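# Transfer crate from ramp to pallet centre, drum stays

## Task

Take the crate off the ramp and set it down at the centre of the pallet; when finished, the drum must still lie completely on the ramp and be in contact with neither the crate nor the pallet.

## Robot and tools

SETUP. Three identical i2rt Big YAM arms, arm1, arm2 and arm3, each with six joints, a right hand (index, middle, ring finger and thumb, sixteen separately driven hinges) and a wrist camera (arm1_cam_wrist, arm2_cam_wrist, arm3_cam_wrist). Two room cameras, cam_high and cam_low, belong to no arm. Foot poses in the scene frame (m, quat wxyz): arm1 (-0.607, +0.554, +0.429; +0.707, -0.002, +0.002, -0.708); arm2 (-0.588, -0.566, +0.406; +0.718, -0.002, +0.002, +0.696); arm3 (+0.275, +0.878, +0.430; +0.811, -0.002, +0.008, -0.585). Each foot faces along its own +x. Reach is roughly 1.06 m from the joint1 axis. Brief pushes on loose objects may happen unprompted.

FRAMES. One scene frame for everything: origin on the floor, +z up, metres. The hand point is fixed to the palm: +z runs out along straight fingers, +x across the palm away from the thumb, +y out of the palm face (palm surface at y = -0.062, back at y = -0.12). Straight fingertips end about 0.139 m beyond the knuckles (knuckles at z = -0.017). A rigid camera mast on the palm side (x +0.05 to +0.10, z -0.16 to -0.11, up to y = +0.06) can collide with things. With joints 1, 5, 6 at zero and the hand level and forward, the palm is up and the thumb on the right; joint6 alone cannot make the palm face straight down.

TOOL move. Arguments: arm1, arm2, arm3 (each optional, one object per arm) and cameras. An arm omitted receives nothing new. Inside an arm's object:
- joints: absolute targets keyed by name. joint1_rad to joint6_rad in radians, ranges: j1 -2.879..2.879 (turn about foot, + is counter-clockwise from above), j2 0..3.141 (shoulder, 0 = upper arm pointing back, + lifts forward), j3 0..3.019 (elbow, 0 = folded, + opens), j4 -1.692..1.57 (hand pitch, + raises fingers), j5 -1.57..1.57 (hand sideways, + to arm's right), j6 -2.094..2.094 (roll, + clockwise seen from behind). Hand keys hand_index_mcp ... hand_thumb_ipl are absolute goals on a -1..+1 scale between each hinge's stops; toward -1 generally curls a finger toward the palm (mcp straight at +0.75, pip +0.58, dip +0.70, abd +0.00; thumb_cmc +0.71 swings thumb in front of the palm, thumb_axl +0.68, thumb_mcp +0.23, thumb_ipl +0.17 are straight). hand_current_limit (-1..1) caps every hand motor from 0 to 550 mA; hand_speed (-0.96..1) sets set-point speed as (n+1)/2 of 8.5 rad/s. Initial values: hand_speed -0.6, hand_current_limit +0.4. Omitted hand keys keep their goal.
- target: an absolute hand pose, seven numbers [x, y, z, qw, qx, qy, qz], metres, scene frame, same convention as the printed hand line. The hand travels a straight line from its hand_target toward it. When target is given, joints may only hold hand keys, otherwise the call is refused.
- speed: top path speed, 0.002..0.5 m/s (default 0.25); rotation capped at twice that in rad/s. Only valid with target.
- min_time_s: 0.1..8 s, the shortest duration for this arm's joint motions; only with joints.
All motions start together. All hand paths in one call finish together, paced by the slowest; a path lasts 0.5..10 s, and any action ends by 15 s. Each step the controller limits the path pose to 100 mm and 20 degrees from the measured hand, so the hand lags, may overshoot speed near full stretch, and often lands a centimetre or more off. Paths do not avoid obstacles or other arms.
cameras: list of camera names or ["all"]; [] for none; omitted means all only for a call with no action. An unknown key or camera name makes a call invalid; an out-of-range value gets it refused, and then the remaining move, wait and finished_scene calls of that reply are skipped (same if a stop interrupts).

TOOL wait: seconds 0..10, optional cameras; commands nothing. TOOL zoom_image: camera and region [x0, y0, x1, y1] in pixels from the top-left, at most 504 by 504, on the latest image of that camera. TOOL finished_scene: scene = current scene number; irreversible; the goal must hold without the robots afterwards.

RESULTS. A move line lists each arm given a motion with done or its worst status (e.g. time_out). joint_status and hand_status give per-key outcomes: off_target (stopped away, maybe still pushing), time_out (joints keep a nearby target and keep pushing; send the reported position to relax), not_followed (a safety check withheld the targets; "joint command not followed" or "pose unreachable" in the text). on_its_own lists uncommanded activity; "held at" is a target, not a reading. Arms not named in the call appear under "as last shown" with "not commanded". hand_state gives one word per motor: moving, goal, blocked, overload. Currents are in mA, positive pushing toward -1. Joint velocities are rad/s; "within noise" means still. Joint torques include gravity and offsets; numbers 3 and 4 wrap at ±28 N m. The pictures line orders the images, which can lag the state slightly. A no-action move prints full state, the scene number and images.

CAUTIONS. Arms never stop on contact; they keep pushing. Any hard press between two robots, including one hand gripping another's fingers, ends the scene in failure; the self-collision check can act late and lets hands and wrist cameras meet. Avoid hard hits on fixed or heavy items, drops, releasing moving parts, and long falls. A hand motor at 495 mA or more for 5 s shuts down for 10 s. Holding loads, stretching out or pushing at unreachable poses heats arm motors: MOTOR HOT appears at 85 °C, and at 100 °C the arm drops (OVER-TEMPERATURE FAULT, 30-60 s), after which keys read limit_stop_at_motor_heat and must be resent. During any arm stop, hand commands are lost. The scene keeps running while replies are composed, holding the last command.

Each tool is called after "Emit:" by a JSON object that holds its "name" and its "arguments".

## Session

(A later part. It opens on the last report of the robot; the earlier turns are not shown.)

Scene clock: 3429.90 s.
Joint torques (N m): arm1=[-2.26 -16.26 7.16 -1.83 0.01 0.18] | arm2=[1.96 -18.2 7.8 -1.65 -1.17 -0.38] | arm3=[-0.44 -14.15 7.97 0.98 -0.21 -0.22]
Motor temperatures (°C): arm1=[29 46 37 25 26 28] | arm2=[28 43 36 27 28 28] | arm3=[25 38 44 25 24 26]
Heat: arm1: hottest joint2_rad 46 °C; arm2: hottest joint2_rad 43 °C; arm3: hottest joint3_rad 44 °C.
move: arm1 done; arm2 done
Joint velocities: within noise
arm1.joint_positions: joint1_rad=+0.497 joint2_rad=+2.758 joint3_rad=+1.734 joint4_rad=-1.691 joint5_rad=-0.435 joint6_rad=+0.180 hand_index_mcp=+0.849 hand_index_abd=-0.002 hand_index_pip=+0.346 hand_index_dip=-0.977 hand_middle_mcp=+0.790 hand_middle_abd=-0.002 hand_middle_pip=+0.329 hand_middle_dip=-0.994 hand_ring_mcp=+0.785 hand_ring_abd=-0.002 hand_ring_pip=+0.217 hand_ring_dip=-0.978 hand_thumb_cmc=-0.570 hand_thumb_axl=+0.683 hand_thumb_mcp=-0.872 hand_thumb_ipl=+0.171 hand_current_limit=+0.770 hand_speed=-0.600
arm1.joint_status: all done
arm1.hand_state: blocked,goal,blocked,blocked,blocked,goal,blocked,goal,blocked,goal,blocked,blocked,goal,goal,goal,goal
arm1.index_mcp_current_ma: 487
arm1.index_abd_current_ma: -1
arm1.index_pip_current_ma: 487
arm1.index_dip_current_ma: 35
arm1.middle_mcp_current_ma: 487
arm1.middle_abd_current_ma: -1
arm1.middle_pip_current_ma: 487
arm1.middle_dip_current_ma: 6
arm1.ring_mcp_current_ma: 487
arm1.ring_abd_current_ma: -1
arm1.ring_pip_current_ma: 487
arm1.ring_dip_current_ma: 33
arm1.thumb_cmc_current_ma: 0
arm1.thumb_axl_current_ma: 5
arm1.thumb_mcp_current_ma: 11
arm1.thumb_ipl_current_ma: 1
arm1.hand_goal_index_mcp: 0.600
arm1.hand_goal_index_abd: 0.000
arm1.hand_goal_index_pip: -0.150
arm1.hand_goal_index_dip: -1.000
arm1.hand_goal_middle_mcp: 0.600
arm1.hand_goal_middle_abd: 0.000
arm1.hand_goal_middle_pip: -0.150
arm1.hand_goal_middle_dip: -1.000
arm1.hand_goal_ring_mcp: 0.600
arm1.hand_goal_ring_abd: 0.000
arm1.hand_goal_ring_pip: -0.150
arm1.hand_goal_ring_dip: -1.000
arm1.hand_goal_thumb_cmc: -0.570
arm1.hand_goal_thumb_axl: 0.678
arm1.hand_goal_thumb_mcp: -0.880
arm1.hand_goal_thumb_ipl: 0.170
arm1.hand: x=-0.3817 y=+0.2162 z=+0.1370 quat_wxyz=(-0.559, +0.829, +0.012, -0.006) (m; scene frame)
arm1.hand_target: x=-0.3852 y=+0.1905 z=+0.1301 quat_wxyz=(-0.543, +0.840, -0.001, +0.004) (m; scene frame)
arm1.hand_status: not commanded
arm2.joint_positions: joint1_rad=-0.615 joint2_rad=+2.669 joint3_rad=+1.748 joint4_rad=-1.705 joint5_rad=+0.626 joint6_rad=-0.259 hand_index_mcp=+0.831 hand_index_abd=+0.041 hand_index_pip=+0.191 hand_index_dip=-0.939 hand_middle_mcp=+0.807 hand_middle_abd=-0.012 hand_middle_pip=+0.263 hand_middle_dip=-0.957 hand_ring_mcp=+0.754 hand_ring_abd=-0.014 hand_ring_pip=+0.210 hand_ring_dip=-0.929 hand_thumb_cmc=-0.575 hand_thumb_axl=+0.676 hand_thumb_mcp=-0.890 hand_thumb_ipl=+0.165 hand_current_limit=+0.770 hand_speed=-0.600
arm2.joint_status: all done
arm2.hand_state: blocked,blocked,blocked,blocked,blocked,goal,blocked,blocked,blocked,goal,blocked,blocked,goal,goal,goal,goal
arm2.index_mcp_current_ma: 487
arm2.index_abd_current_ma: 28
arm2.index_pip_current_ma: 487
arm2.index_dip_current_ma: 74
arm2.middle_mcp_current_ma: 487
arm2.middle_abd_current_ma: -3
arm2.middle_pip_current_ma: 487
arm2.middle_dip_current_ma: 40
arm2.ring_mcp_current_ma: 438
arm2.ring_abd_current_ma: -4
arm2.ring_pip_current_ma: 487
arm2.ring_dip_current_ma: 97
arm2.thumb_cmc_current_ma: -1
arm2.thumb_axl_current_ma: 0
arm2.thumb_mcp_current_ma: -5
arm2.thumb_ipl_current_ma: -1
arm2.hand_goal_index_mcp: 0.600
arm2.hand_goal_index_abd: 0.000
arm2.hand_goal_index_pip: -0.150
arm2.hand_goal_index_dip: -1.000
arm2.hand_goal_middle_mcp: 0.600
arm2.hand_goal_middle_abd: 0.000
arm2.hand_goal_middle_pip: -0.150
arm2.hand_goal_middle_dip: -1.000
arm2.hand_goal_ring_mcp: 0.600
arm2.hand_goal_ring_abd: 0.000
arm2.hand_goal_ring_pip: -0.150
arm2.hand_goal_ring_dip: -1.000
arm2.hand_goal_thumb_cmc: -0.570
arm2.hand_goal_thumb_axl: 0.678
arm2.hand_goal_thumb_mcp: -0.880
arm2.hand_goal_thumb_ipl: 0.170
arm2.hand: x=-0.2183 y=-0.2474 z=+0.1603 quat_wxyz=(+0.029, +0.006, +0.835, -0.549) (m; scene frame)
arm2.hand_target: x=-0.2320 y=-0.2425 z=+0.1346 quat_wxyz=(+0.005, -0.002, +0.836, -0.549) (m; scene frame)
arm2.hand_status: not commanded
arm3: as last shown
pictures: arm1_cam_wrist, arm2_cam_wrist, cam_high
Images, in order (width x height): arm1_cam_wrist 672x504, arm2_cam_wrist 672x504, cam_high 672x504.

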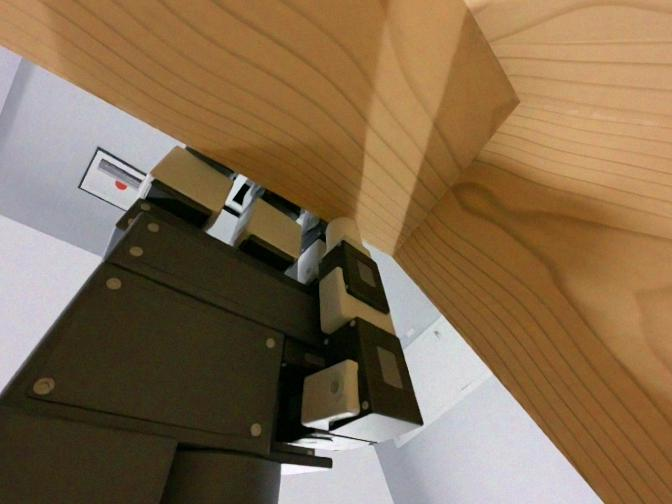

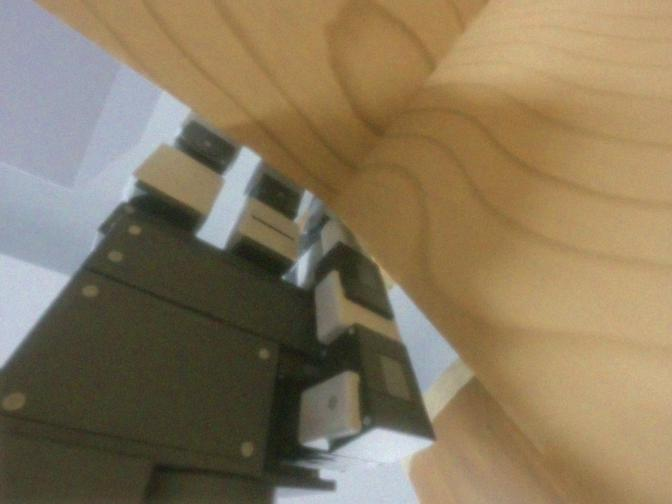

